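# Put the cover back onto the grey case

## Task

Set the cover back in place on top of the grey case. Anything already correct at the start must still be correct when the scene ends, and both hands must hold nothing.

## Robot and tools

Robot: two arms, left_arm and right_arm, each ending in a five-finger hand (right_arm has a right hand, left_arm its mirror-image left hand). Base poses in the scene frame: left_arm at (-0.043, +0.373, 0) m, right_arm at (-0.010, -0.250, 0) m, both nearly unrotated. A two-camera stand is fixed behind the arms. Loose objects may get a brief random nudge now and then.

Scene frame: origin at table-top height midway between the nominal bases, +z up, +x out over the table, left_arm on the +y side (arm names do not match image sides). Reported end_effector_position (m) and end_effector_quat_wxyz are absolute poses in this frame and can be off by a few cm.

Hand point: a point fixed to the palm, 0.05 m in front of it and 0.15 m out from the wrist face. Its +z runs along the straight fingers, +y out of the palm, +x across the palm away from the thumb on the right hand (toward the thumb on the left hand). Straight fingertips reach 0.06-0.07 m past the point along +z, lying 0.06 m behind it along -y. A wrist bracket on the little-finger side can strike things.

The row: every movement command is one row of 28 numbers, all in [-1, 1], always covering both arms. Order: left_arm dx, dy, dz, rx, ry, rz; left hand thumb_turn, thumb_bend, index, middle, ring, little, force_limit, speed; then the same 14 for right_arm. Pose numbers are offsets, not poses: measured from that arm's current Hand target along the Hand target's own axes; 1.0 = 0.6 m for dx, dy, dz and 180 degrees for the rotation vector rx, ry, rz. All six zeros re-command the current Hand target. Repeating an offset moves further.

Hand numbers are absolute targets: thumb_turn -1 beside palm, +1 opposite the fingers; thumb_bend and each finger -1 straight, +1 curled. force_limit maps -1..+1 to about 0..10 N at the fingertip (0..15 N for the two thumb motors); speed rises from near 0 at -1 to full at +0.48 and stays full up to +1. Close at speed -0.94 or below for a gentle grip. With thumb opposed the hand grasps things about 0.035-0.065 m thick, or handles from 0.025 m. There is no 'no change' value: to keep a hand as is, resend its last executed eight numbers (if none yet, send hand_measured plus hand_force_limit and hand_speed).

Tools:
- execute_actions(actions, cameras): actions is a list of actions; each action is up to 15 rows, one per 1/30 s step, and the last row is held for the remaining steps. Every row counts from the Hand target at the start of that action. Images come only when actions is empty or cameras names them (["all"] for all).
- move(target, speed, blend, blocking, cameras): target is one 28-number row or a list of up to 15 rows, all offsets from the same starting Hand targets. The hand point travels in a straight line; speed in m/s (0.002 to 4.3, default 0.25; turning up to twice that in rad/s), one value or one per target; blend in m rounds corners (0 = stop at each). Paths last at least 0.5 s and are cut at 10 s. No obstacle avoidance. The result adds a 'move:' line: done, off_target, moving, held, fault, plus limits (paced = clipped pose, held = withheld steps).
- wait(seconds 0-10, cameras): let time pass holding commands; a running move continues.
- stop(cameras): brakes a running move.
- zoom_image(camera, region [x0,y0,x1,y1] pixels, max 504x504): closer look at the latest image of cam_head_left, cam_head_right, cam_high, cam_low, cam_left_wrist or cam_right_wrist.
- show_instructions(): shows the reference images.
- finished_scene(scene=1): ends the scene for good.

Results: Hand target is the last commanded pose after clipping (rotation clipped to 40 degrees from measured). The hand often settles 1-3 cm (sometimes 5) short, usually low, from friction and weight; that is not contact. Another command, even zeros, re-requests it; if still short, send the gap as an offset. hand_measured, hand_stopped_by (moving, target, force, stalled, fault) and hand_load_n (N, positive pushing open) list six values in motor order. A dropped grip shows as hand_load_n falling near 0. Joint torques include gravity and have offsets and noise. MOTOR HOT appears at 85 °C; at 100 °C the arm goes limp for 30-60 s.

Cautions: nothing may fall off or be left off the table. Avoid dropping or releasing moving parts, fast impacts, hard shoves, and heavy strain on fingers. Never let the arms touch or a hand grip the other hand. Avoid paths near an arm's own base. A blocked arm keeps pushing until commanded back past its hand point. Any arm stop costs. Long reaches and held loads heat motors. Finish with both hands open and empty and the cover resting on the case.

Each tool is called after "Request:" by a JSON object that holds its "name" and its "arguments".

Reference images:

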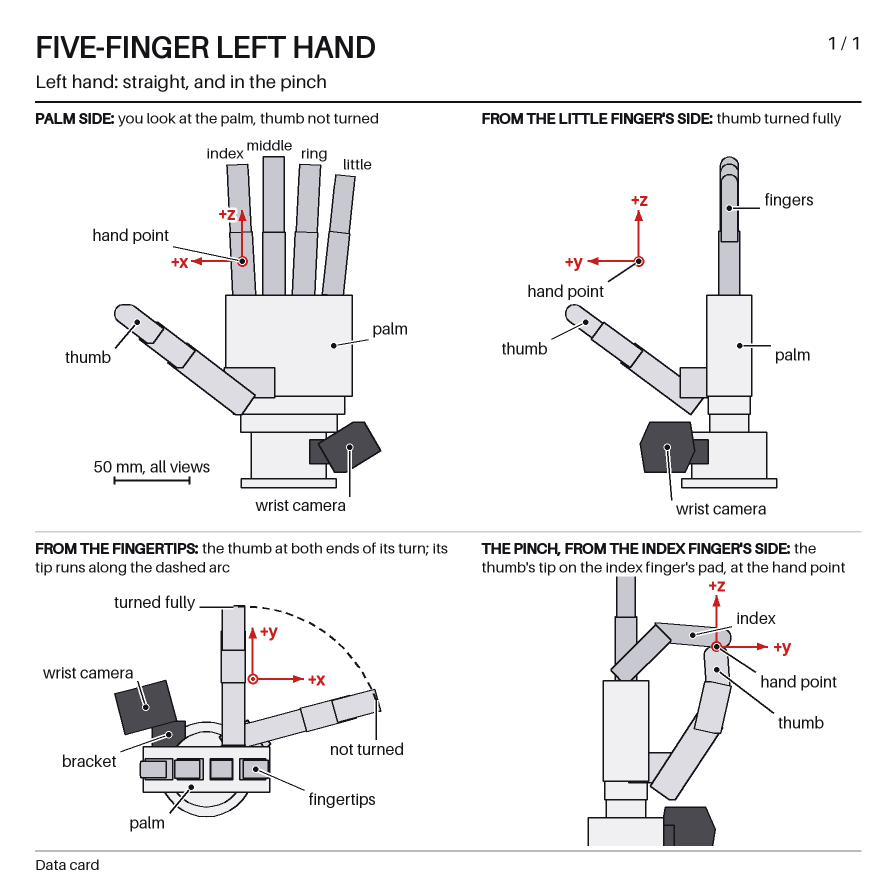

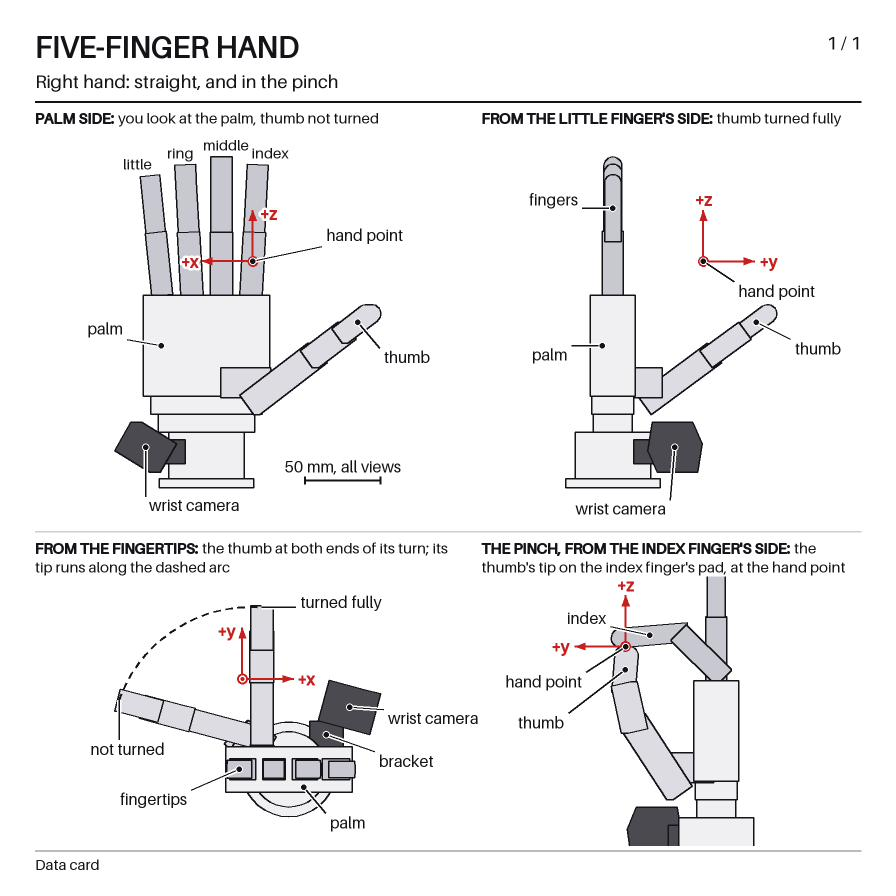

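## Session

Request:
{"name": "execute_actions", "arguments": {"actions": []}}

Scene clock: 0.00 s.
left_arm: end_effector_position=(+0.2136, +0.1384, +0.2644) hand_measured=(-1.000, -1.000, -1.000, -1.000, -1.000, -1.000) hand_load_n=(+0.0, +0.0, +0.0, +0.0, +0.0, +0.0) hand_stopped_by=(target, target, target, target, target, target) hand_force_limit=0.00 hand_speed=-0.80 end_effector_quat_wxyz=(-0.075, -0.320, +0.841, -0.429) | right_arm: end_effector_position=(+0.8787, -0.3460, +0.3024) hand_measured=(-1.000, -1.000, -1.000, -1.000, -1.000, -1.000) hand_load_n=(+0.0, +0.0, +0.0, +0.0, +0.0, +0.0) hand_stopped_by=(target, target, target, target, target, target) hand_force_limit=0.00 hand_speed=-0.80 end_effector_quat_wxyz=(+0.178, +0.726, -0.295, +0.595)
Joint positions: left_arm=[-0.285 1.025 0.991 -0.984 0.753 0.301] | right_arm=[0.083 2.357 2.502 -0.458 0.732 -1.262]
Joint velocities: within noise
Joint torques (N m): no reading
Heat: left arm: hottest waist 37 °C; right arm: hottest waist 38 °C.
Hand target: left_arm +0.2192, +0.1367, +0.2736; -0.067, -0.316, +0.841, -0.435 | right_arm +0.8802, -0.3458, +0.3186; +0.172, +0.716, -0.299, +0.606

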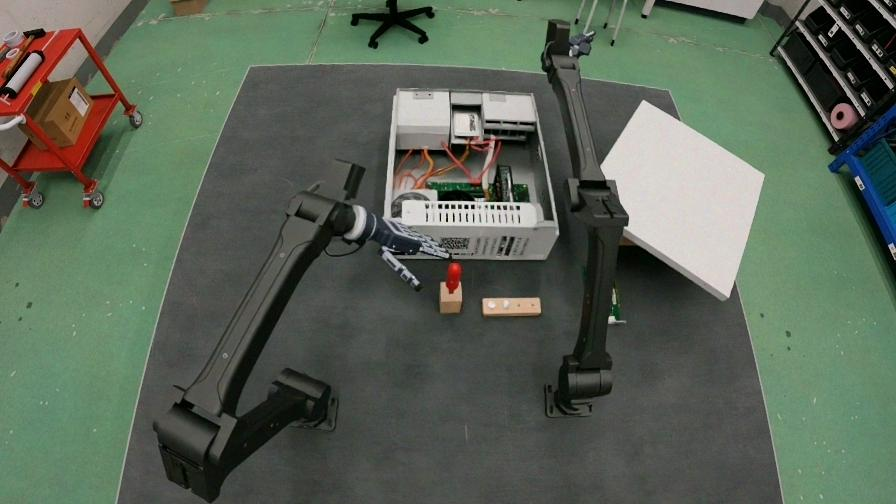

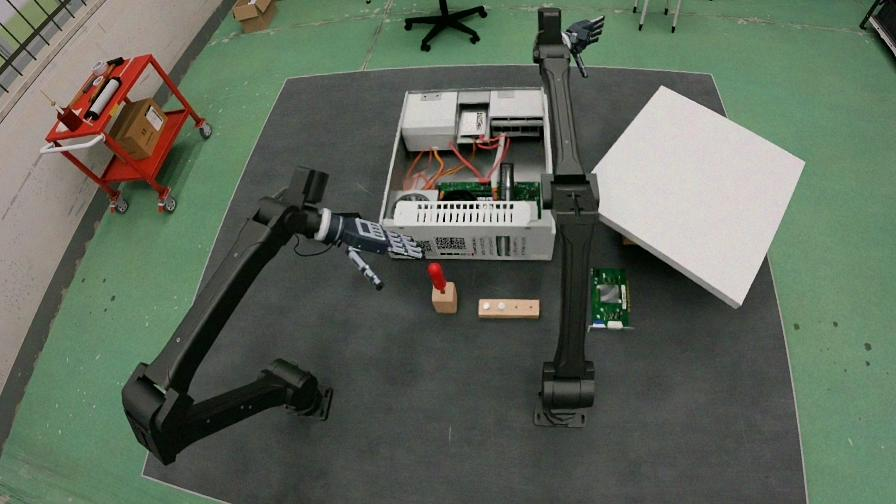

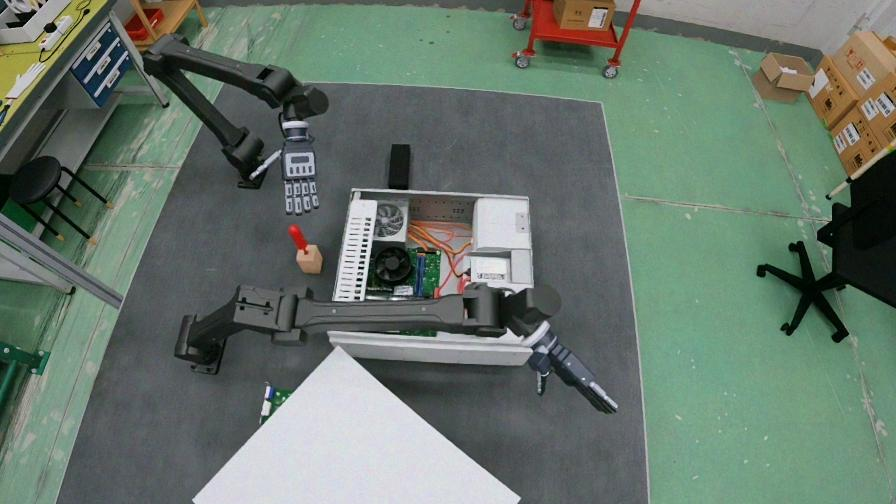

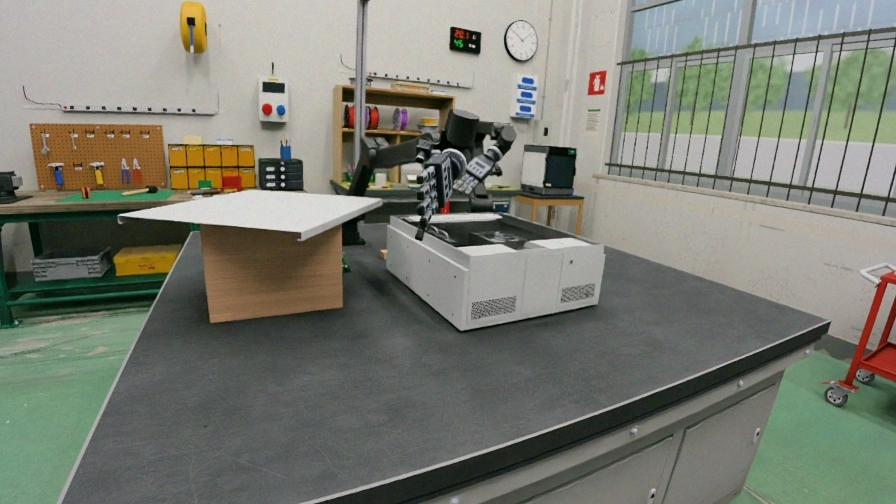

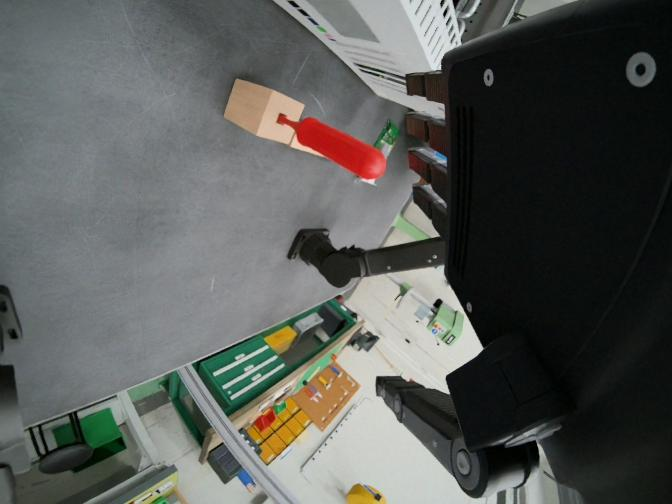

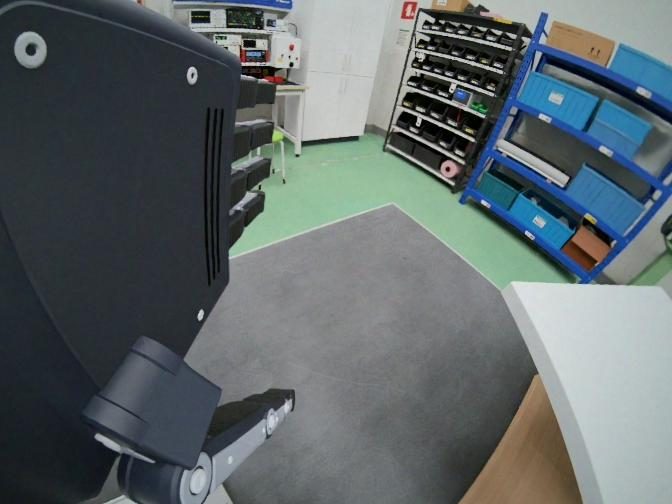

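Request:
{"name": "zoom_image", "arguments": {"camera": "cam_head_left", "region": [350, 60, 800, 340]}}

Request:
{"name": "zoom_image", "arguments": {"camera": "cam_head_right", "region": [370, 60, 820, 340]}}

Request:
{"name": "zoom_image", "arguments": {"camera": "cam_high", "region": [170, 130, 620, 504]}}

Request:
{"name": "zoom_image", "arguments": {"camera": "cam_low", "region": [90, 90, 400, 340]}}

Request:
{"name": "zoom_image", "arguments": {"camera": "cam_low", "region": [340, 140, 640, 350]}}

Request:
{"name": "zoom_image", "arguments": {"camera": "cam_right_wrist", "region": [420, 230, 672, 504]}}

Scaled by 1.120.

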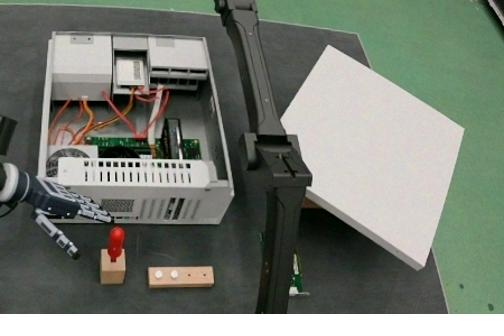

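Scaled by 1.120.

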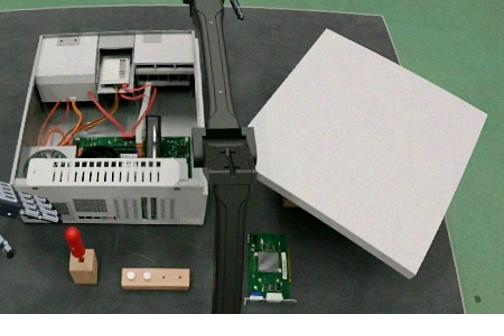

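Scaled by 1.120.

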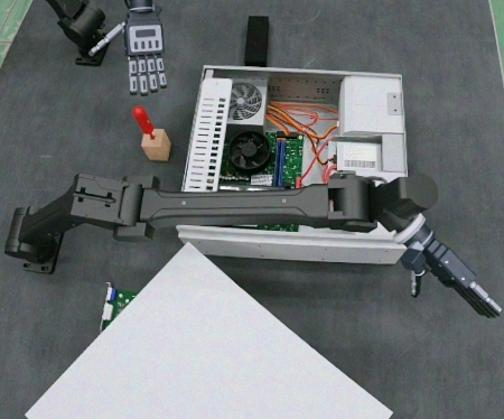

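Scaled by 1.626.

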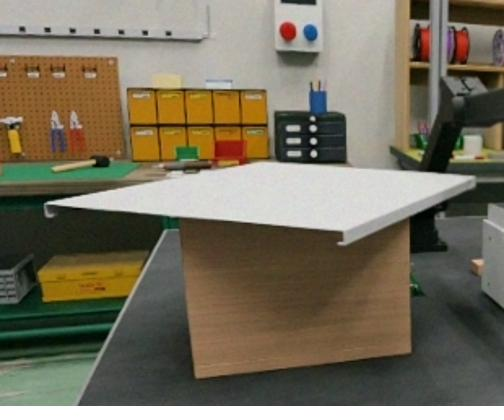

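Scaled by 1.680.

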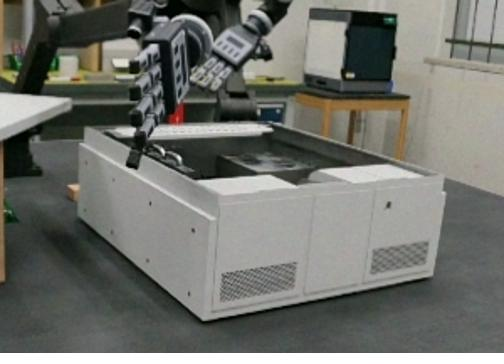

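Scaled by 1.839 from the camera's 672x504 image, which has a finer 960x720 frame.

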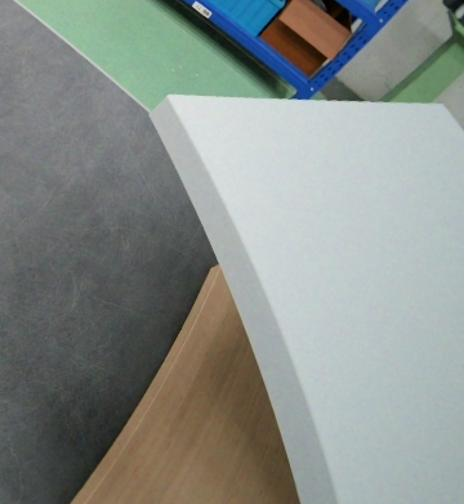

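Request:
{"name": "zoom_image", "arguments": {"camera": "cam_head_left", "region": [370, 160, 580, 290]}}

Request:
{"name": "zoom_image", "arguments": {"camera": "cam_head_right", "region": [580, 70, 820, 340]}}

Request:
{"name": "zoom_image", "arguments": {"camera": "cam_head_left", "region": [370, 70, 580, 200]}}

Request:
{"name": "zoom_image", "arguments": {"camera": "cam_high", "region": [310, 130, 560, 380]}}

Request:
{"name": "zoom_image", "arguments": {"camera": "cam_low", "region": [100, 170, 400, 340]}}

Request:
{"name": "zoom_image", "arguments": {"camera": "cam_low", "region": [370, 190, 630, 340]}}

Scaled by 2.400.

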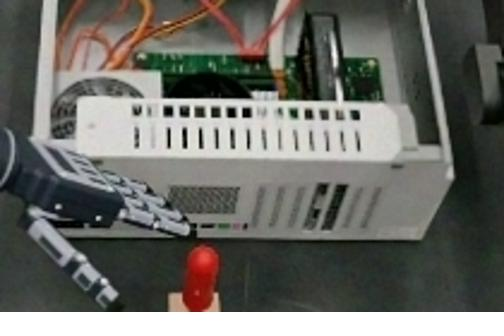

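Scaled by 1.867.

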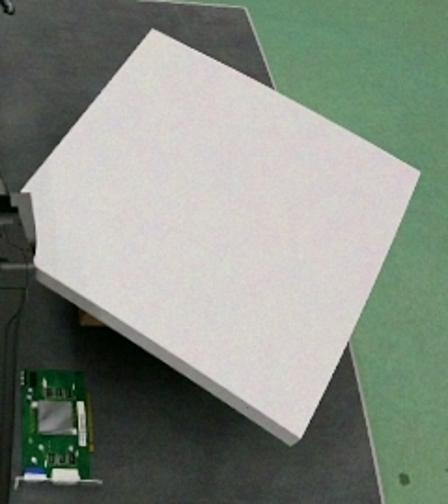

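Scaled by 2.400.

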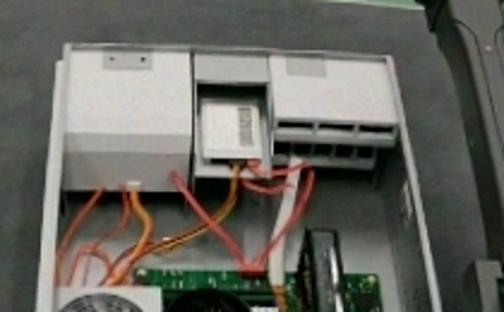

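Scaled by 2.016.

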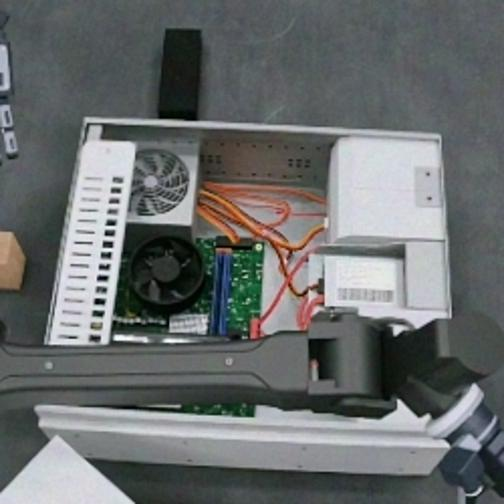

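Scaled by 1.680.

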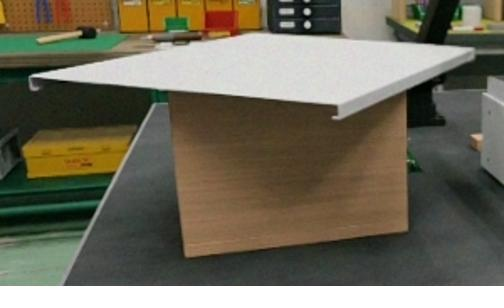

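Scaled by 1.938.

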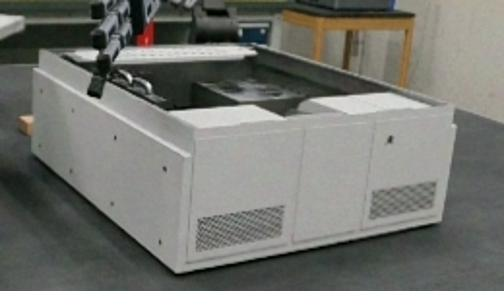

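Request:
{"name": "zoom_image", "arguments": {"camera": "cam_head_right", "region": [370, 80, 580, 290]}}

Request:
{"name": "zoom_image", "arguments": {"camera": "cam_high", "region": [180, 330, 560, 504]}}

Request:
{"name": "zoom_image", "arguments": {"camera": "cam_head_left", "region": [520, 80, 780, 340]}}

Scaled by 2.400.

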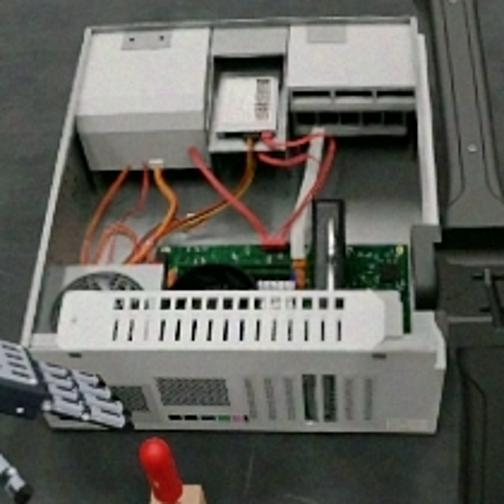

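Scaled by 1.326.

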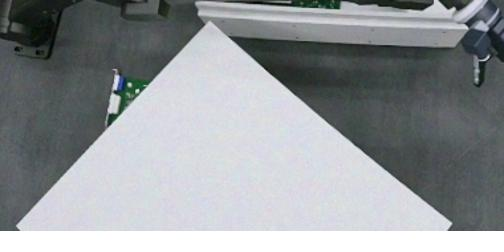

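Scaled by 1.938.

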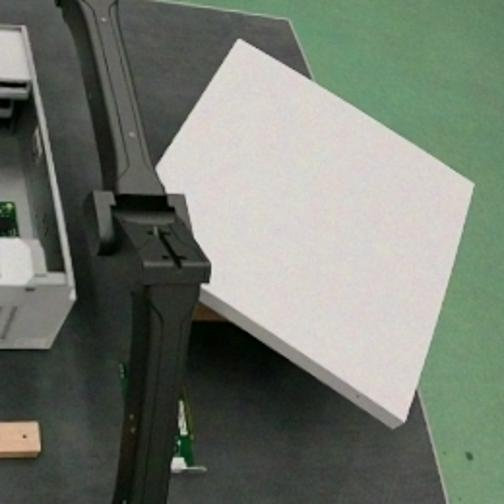

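Request:
{"name": "zoom_image", "arguments": {"camera": "cam_head_left", "region": [150, 340, 350, 504]}}

Request:
{"name": "zoom_image", "arguments": {"camera": "cam_head_left", "region": [500, 300, 660, 440]}}

Request:
{"name": "zoom_image", "arguments": {"camera": "cam_high", "region": [130, 30, 350, 390]}}

Scaled by 2.520.

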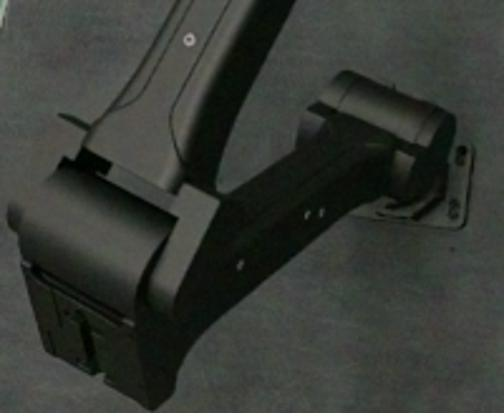

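Scaled by 3.150.

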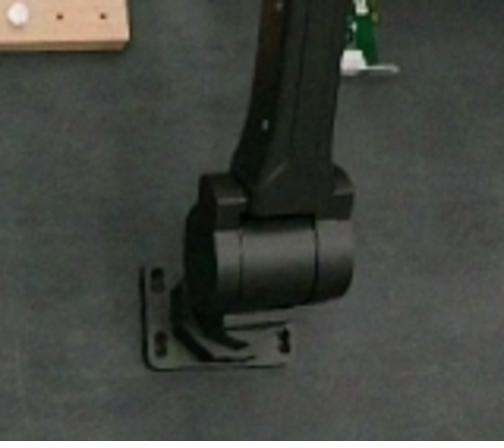

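Scaled by 1.400.

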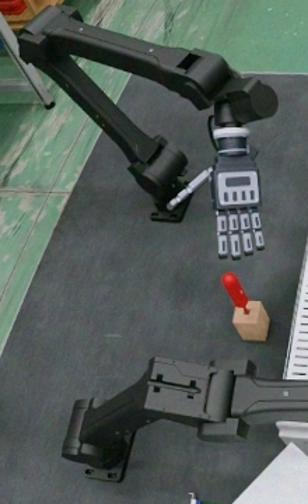

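Request:
{"name": "move", "arguments": {"target": [0,0,0,0,0,0,-1,-1,-1,-1,-1,-1,0,-0.8, 0.2107,0.2723,-0.6233,-0.006,-0.272,0.332,-1,-1,-1,-1,-1,-1,0,-0.8], "speed": 0.3, "cameras": ["all"]}}

Scene clock: 372.17 s.
left_arm: end_effector_position=(+0.2136, +0.1384, +0.2644) hand_measured=(-1.000, -1.000, -1.000, -1.000, -1.000, -1.000) hand_load_n=(+0.0, +0.0, +0.0, +0.0, +0.0, +0.0) hand_stopped_by=(target, target, target, target, target, target) hand_force_limit=0.00 hand_speed=-0.80 end_effector_quat_wxyz=(-0.075, -0.320, +0.841, -0.429) | right_arm: end_effector_position=(+0.5025, -0.2660, +0.5056) hand_measured=(-1.000, -1.000, -1.000, -1.000, -1.000, -1.000) hand_load_n=(+0.0, +0.0, +0.5, +0.0, +0.0, -0.5) hand_stopped_by=(target, target, target, target, target, target) hand_force_limit=0.00 hand_speed=-0.80 end_effector_quat_wxyz=(-0.275, +0.659, -0.642, +0.279)
Joint positions: left_arm=[-0.285 1.025 0.991 -0.984 0.753 0.301] | right_arm=[-0.104 1.475 2.094 -1.388 -0.081 -0.101]
Joint torques (N m): left_arm=[1.26 -3.96 10.73 1.07 0.76 0.07] | right_arm=[0.85 -11.99 7.9 1.18 -0.29 0.2]
Heat: left arm: hottest elbow 42 °C; right arm: hottest elbow 50 °C.
Hand target: left_arm +0.2192, +0.1367, +0.2736; -0.067, -0.316, +0.841, -0.435 | right_arm +0.5007, -0.2702, +0.4993; -0.270, +0.654, -0.653, +0.271
Off the commanded pose: left_arm 0.011 m, 1 deg | right_arm 0.008 m, 2 deg.
move: off_target (left_arm)

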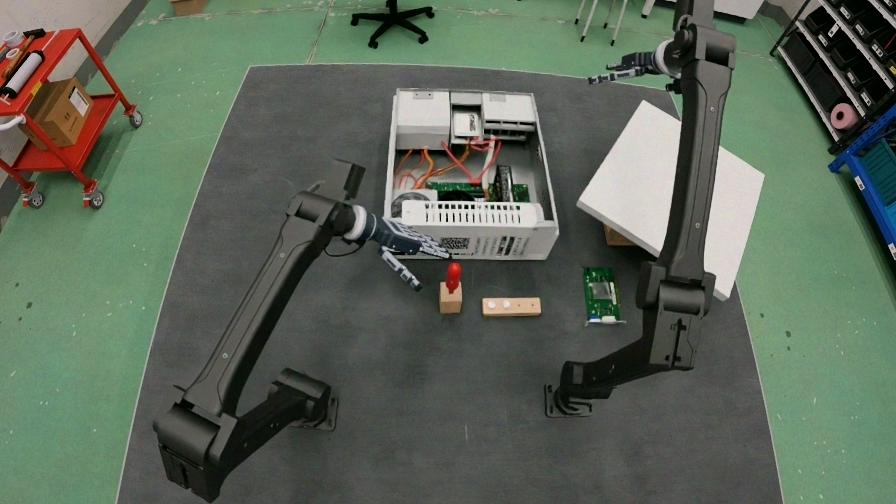

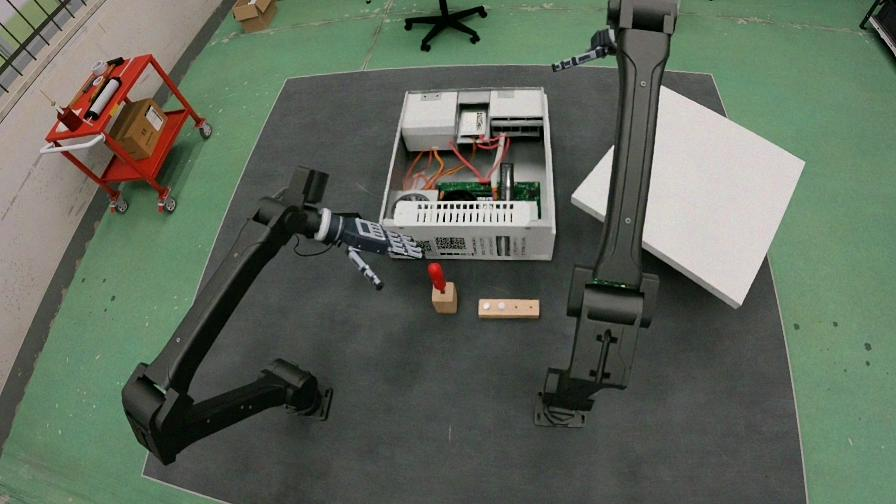

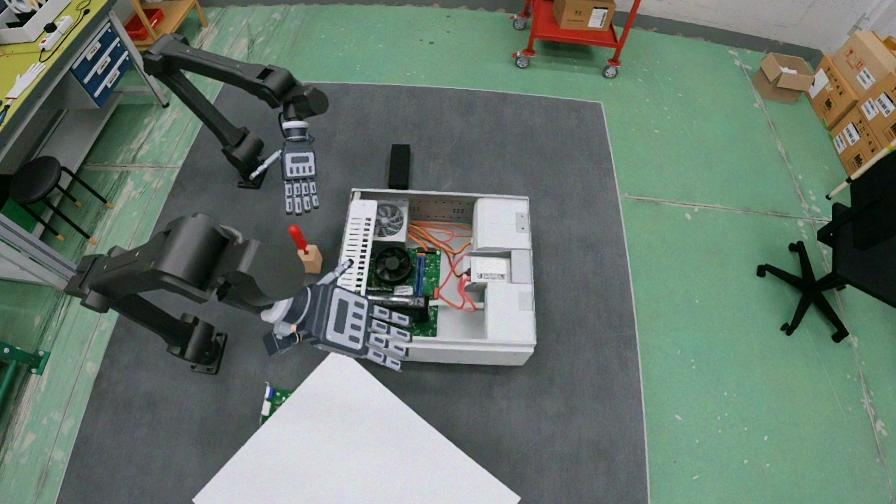

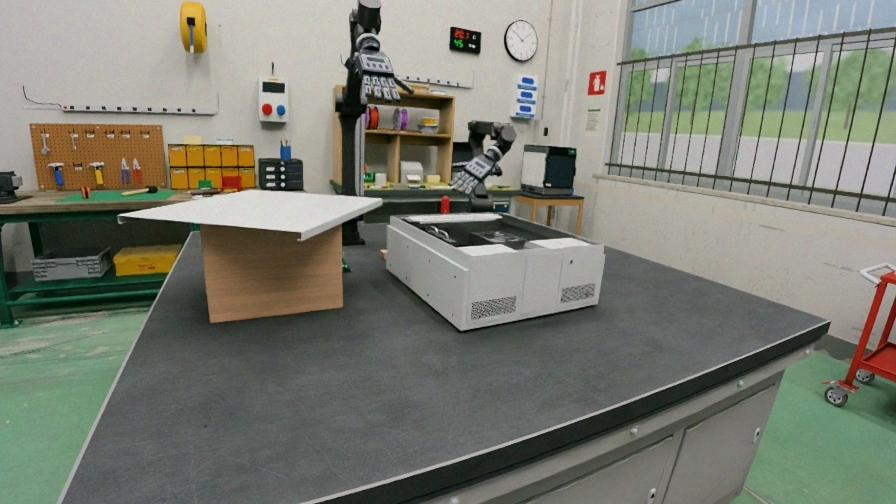

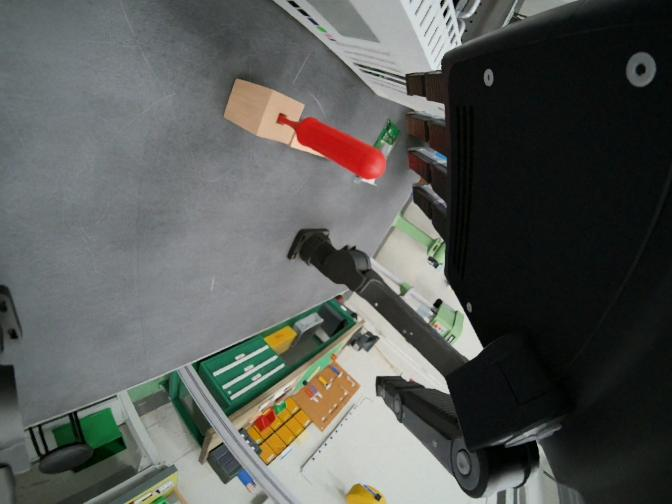

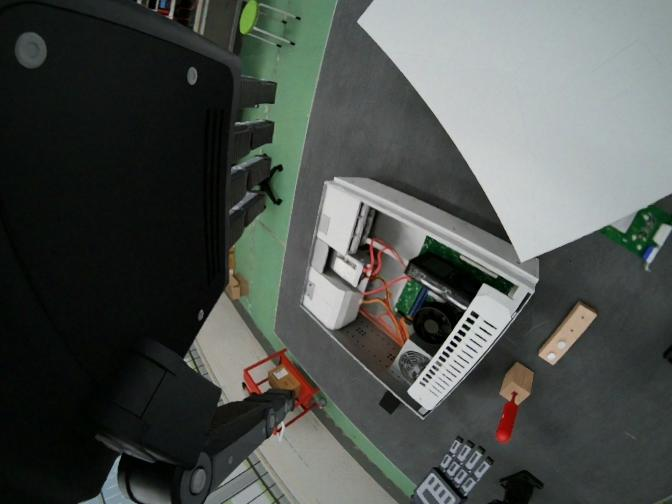

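Request:
{"name": "zoom_image", "arguments": {"camera": "cam_head_left", "region": [520, 80, 780, 340]}}

Request:
{"name": "zoom_image", "arguments": {"camera": "cam_head_right", "region": [560, 60, 820, 320]}}

Request:
{"name": "zoom_image", "arguments": {"camera": "cam_right_wrist", "region": [280, 0, 672, 440]}}

Scaled by 1.938.

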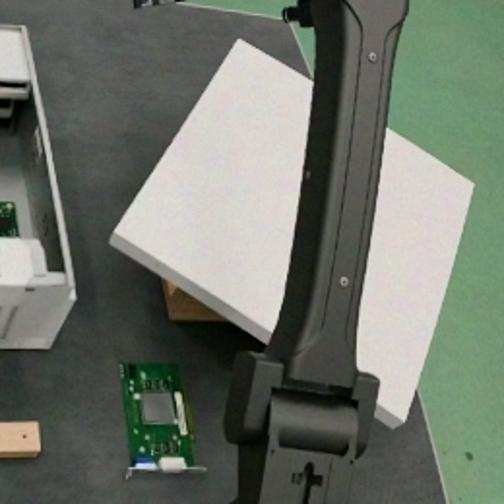

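Scaled by 1.938.

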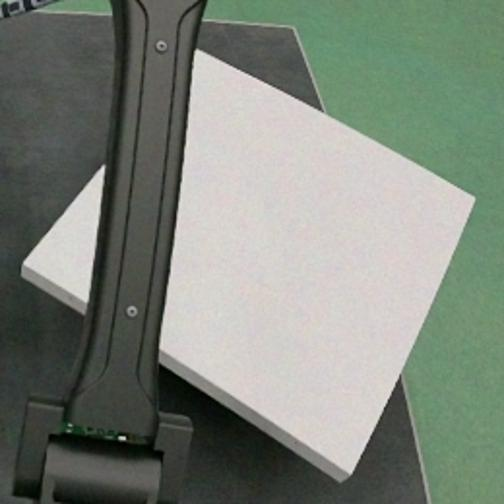

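Scaled by 1.145 from the camera's 672x504 image, which has a finer 960x720 frame.

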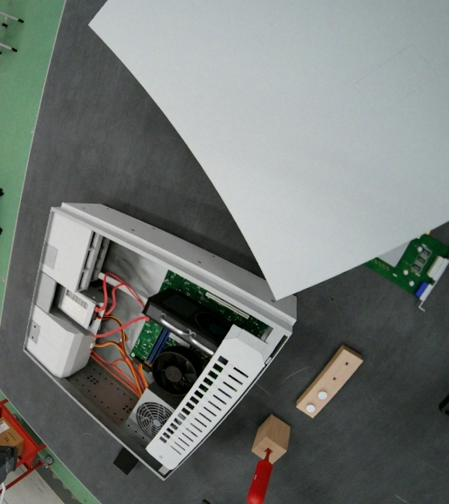

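Request:
{"name": "zoom_image", "arguments": {"camera": "cam_head_left", "region": [570, 20, 740, 110]}}

Request:
{"name": "zoom_image", "arguments": {"camera": "cam_head_right", "region": [530, 10, 690, 100]}}

Request:
{"name": "zoom_image", "arguments": {"camera": "cam_high", "region": [240, 230, 430, 390]}}

Scaled by 2.965.

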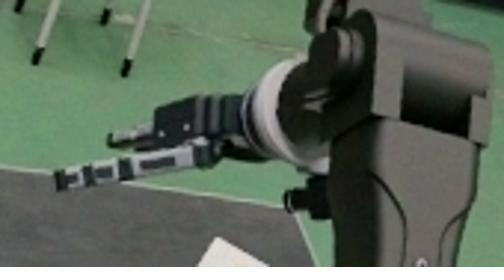

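Scaled by 3.150.

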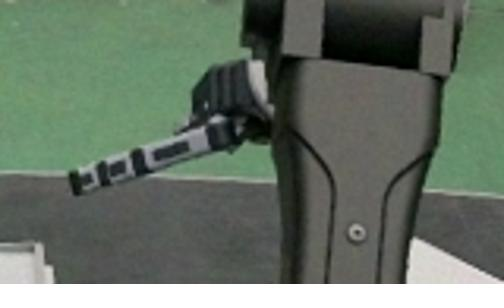

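Scaled by 2.653.

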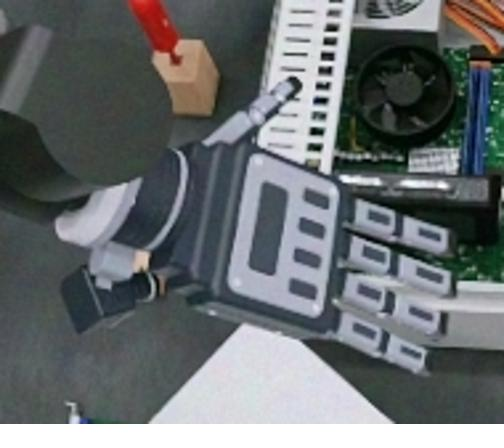

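Request:
{"name": "move", "arguments": {"target": [0,0,0,0,0,0,-1,-1,-1,-1,-1,-1,0,-0.8, 0.2663,0.5540,-0.3670,-0.2427,0.0714,0.1742,-1,-1,-1,-1,-1,-1,0,-0.8], "speed": 0.3, "cameras": ["all"]}}

Scene clock: 609.00 s.
left_arm: end_effector_position=(+0.2136, +0.1384, +0.2644) hand_measured=(-1.000, -1.000, -1.000, -1.000, -1.000, -1.000) hand_load_n=(+0.0, +0.0, +0.0, +0.0, +0.0, +0.0) hand_stopped_by=(target, target, target, target, target, target) hand_force_limit=0.00 hand_speed=-0.80 end_effector_quat_wxyz=(-0.075, -0.320, +0.841, -0.429) | right_arm: end_effector_position=(+0.1139, -0.4319, +0.4249) hand_measured=(-1.000, -1.000, -1.000, -1.000, -1.000, -1.000) hand_load_n=(+0.0, +0.0, +0.0, +0.0, +0.0, +0.0) hand_stopped_by=(target, target, target, target, target, target) hand_force_limit=0.00 hand_speed=-0.80 end_effector_quat_wxyz=(+0.027, -0.455, +0.852, -0.259)
Joint positions: left_arm=[-0.285 1.025 0.991 -0.984 0.753 0.301] | right_arm=[-0.997 0.883 1.511 -1.672 -0.013 -0.408]
Joint torques (N m): left_arm=[1.26 -3.96 10.77 1.09 0.75 0.1] | right_arm=[0.26 -2.67 7.39 0.77 0 -0.11]
Heat: left arm: hottest elbow 44 °C; right arm: hottest elbow 36 °C.
Hand target: left_arm +0.2192, +0.1367, +0.2736; -0.067, -0.316, +0.841, -0.435 | right_arm +0.1100, -0.4304, +0.4201; +0.001, -0.477, +0.879, +0.000
Off the commanded pose: left_arm 0.011 m, 1 deg | right_arm 0.006 m, 30 deg.
joint sent to its limit (right arm) — joint 4 (wrist pitch), lower limit. The joint targets are off in orientation, not in position.
move: off_target (left_arm, right_arm)

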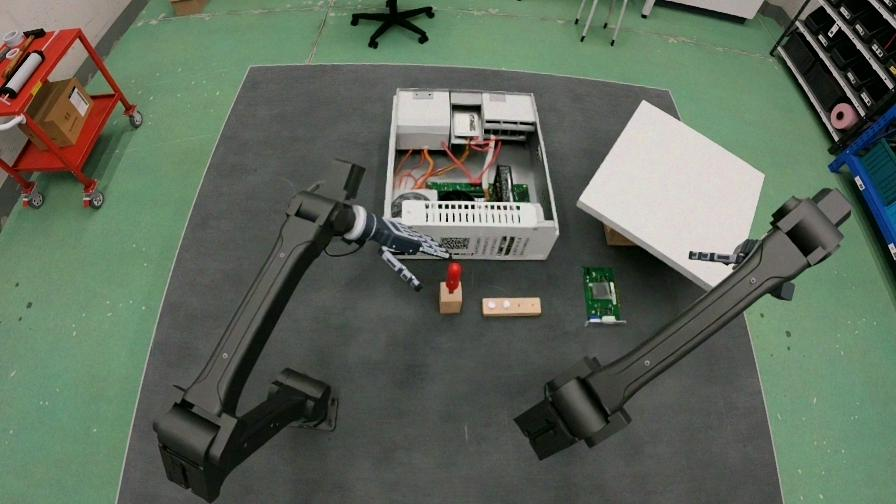

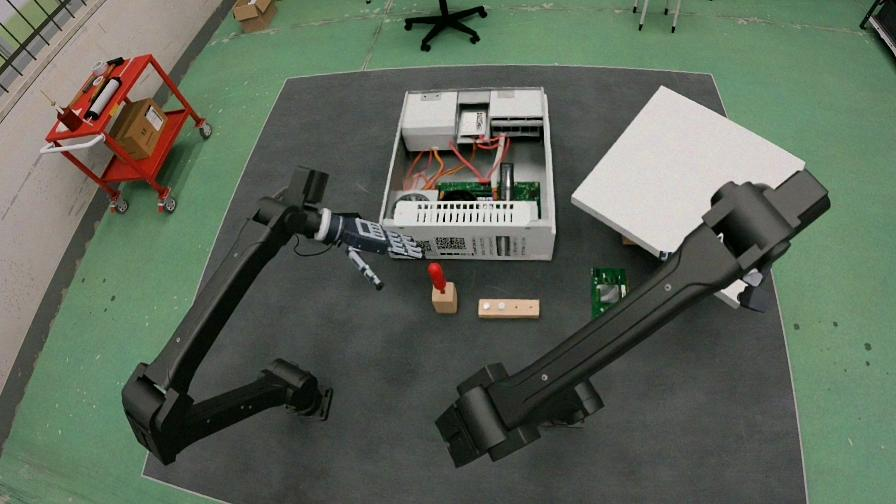

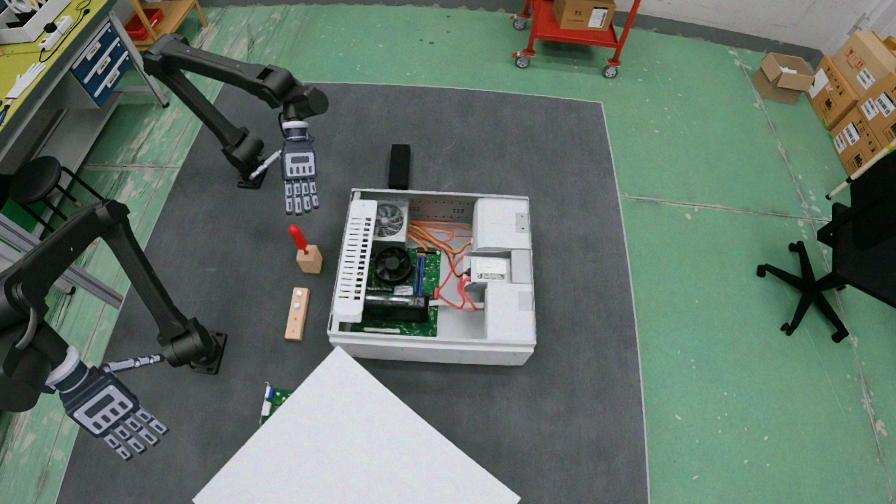

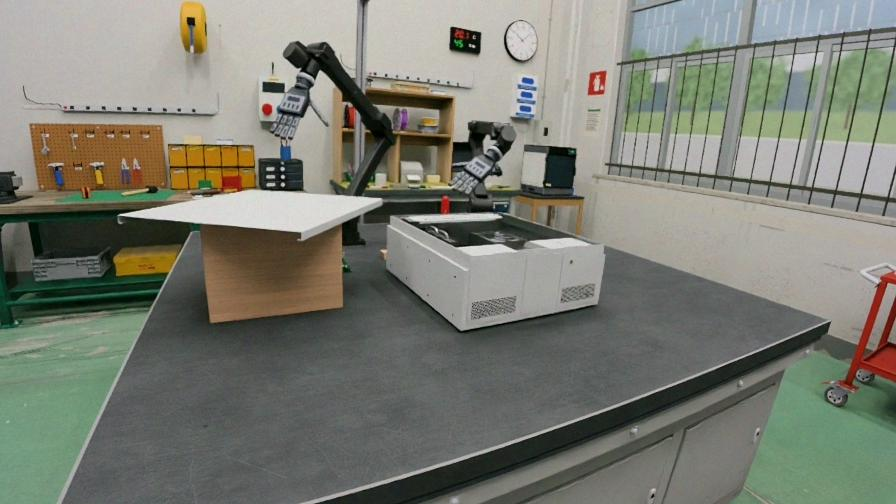

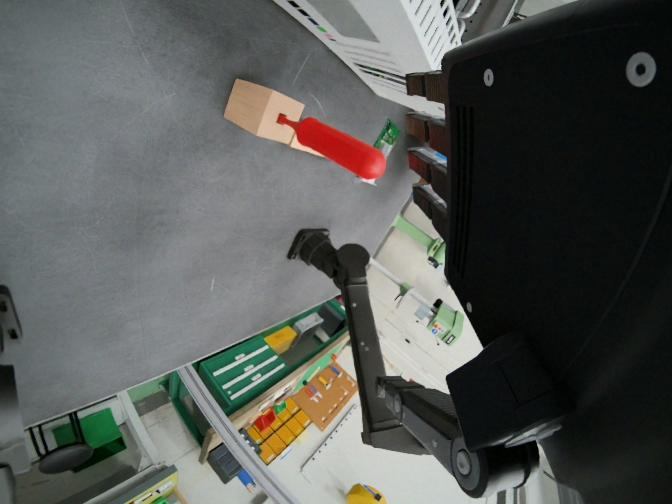

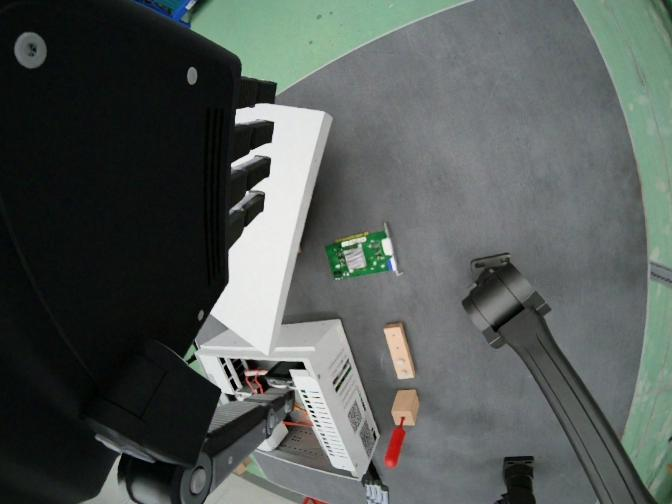

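Request:
{"name": "move", "arguments": {"target": [0,0,0,0,0,0,-1,-1,-1,-1,-1,-1,0,-0.8, 0.013,0.051,0.333,0,0,0,-1,-1,-1,-1,-1,-1,0,-0.8], "speed": 0.25, "cameras": ["cam_head_left","cam_head_right","cam_low","cam_right_wrist"]}}

Scene clock: 622.97 s.
left_arm: end_effector_position=(+0.2136, +0.1384, +0.2644) hand_measured=(-1.000, -1.000, -1.000, -1.000, -1.000, -1.000) hand_load_n=(+0.0, +0.0, +0.0, +0.0, -0.5, +0.0) hand_stopped_by=(target, target, target, target, target, target) hand_force_limit=0.00 hand_speed=-0.80 end_effector_quat_wxyz=(-0.075, -0.320, +0.841, -0.429) | right_arm: end_effector_position=(+0.0835, -0.4176, +0.2249) hand_measured=(-1.000, -1.000, -1.000, -1.000, -1.000, -1.000) hand_load_n=(+0.0, +0.0, +0.0, +0.0, +0.0, +0.0) hand_stopped_by=(target, target, target, target, target, target) hand_force_limit=0.00 hand_speed=-0.80 end_effector_quat_wxyz=(+0.002, -0.476, +0.879, -0.001)
Joint positions: left_arm=[-0.285 1.025 0.991 -0.984 0.753 0.301] | right_arm=[-1.055 1.007 1.024 -1.586 -0.004 -0.481]
Joint torques (N m): left_arm=[1.08 -3.84 10.7 1.1 0.75 0.08] | right_arm=[0.15 -3.66 8.51 0.65 0.11 -0.1]
Heat: left arm: hottest elbow 44 °C; right arm: hottest elbow 36 °C.
Hand target: left_arm +0.2192, +0.1367, +0.2736; -0.067, -0.316, +0.841, -0.435 | right_arm +0.0803, -0.4201, +0.2203; +0.001, -0.477, +0.879, +0.000
Off the commanded pose: left_arm 0.011 m, 1 deg | right_arm 0.006 m, 0 deg.
move: off_target (left_arm)
Images, in order (width x height): cam_head_left 896x504, cam_head_right 896x504, cam_low 896x504, cam_right_wrist 672x504.

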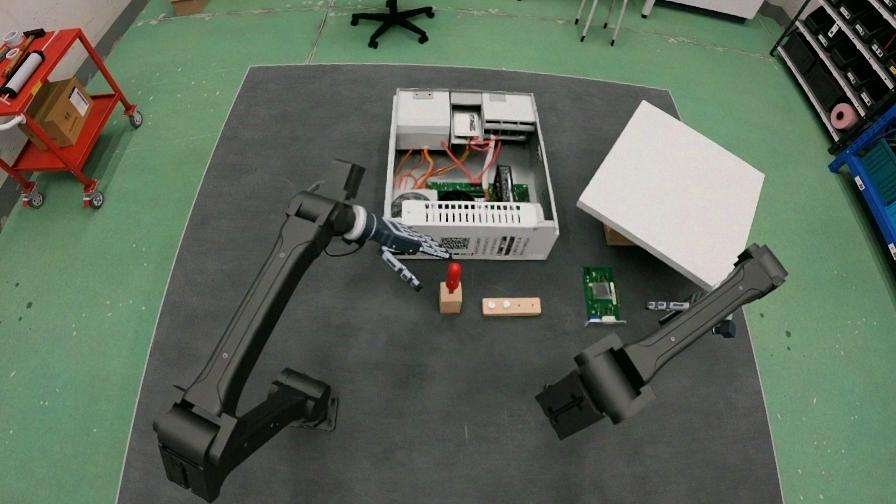

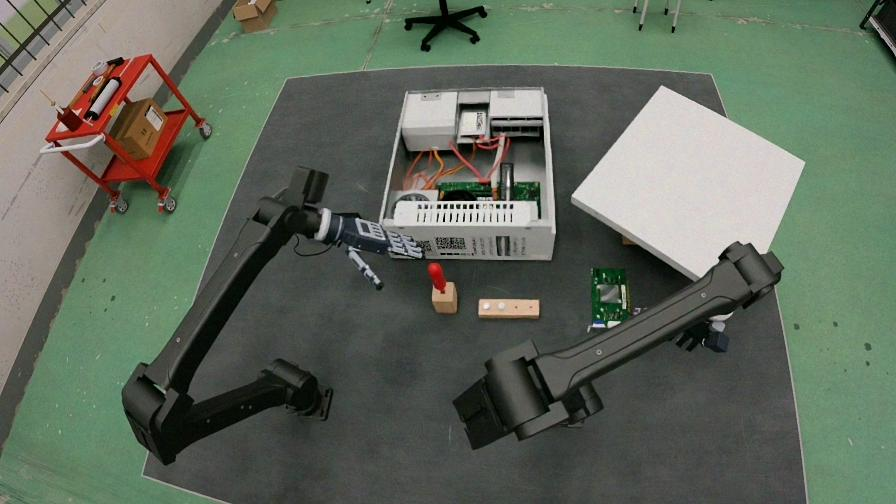

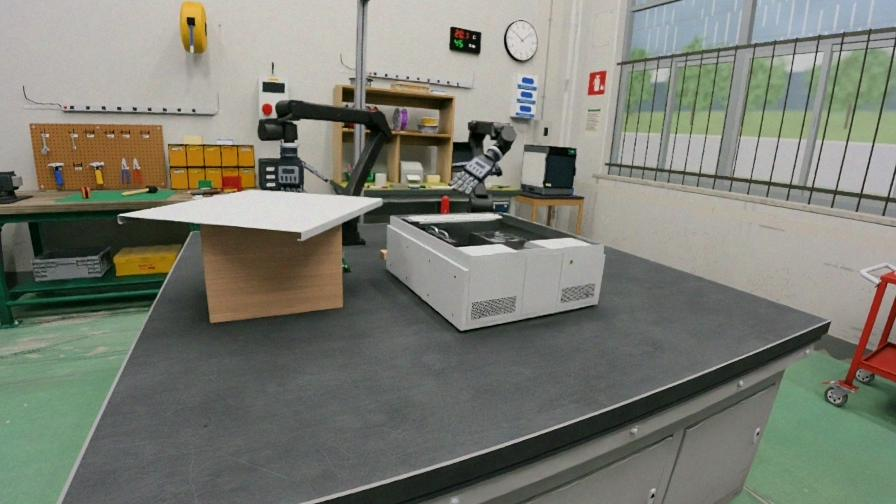

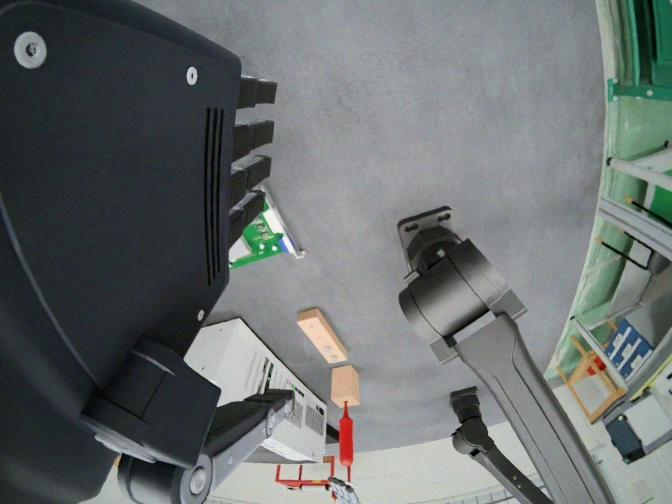

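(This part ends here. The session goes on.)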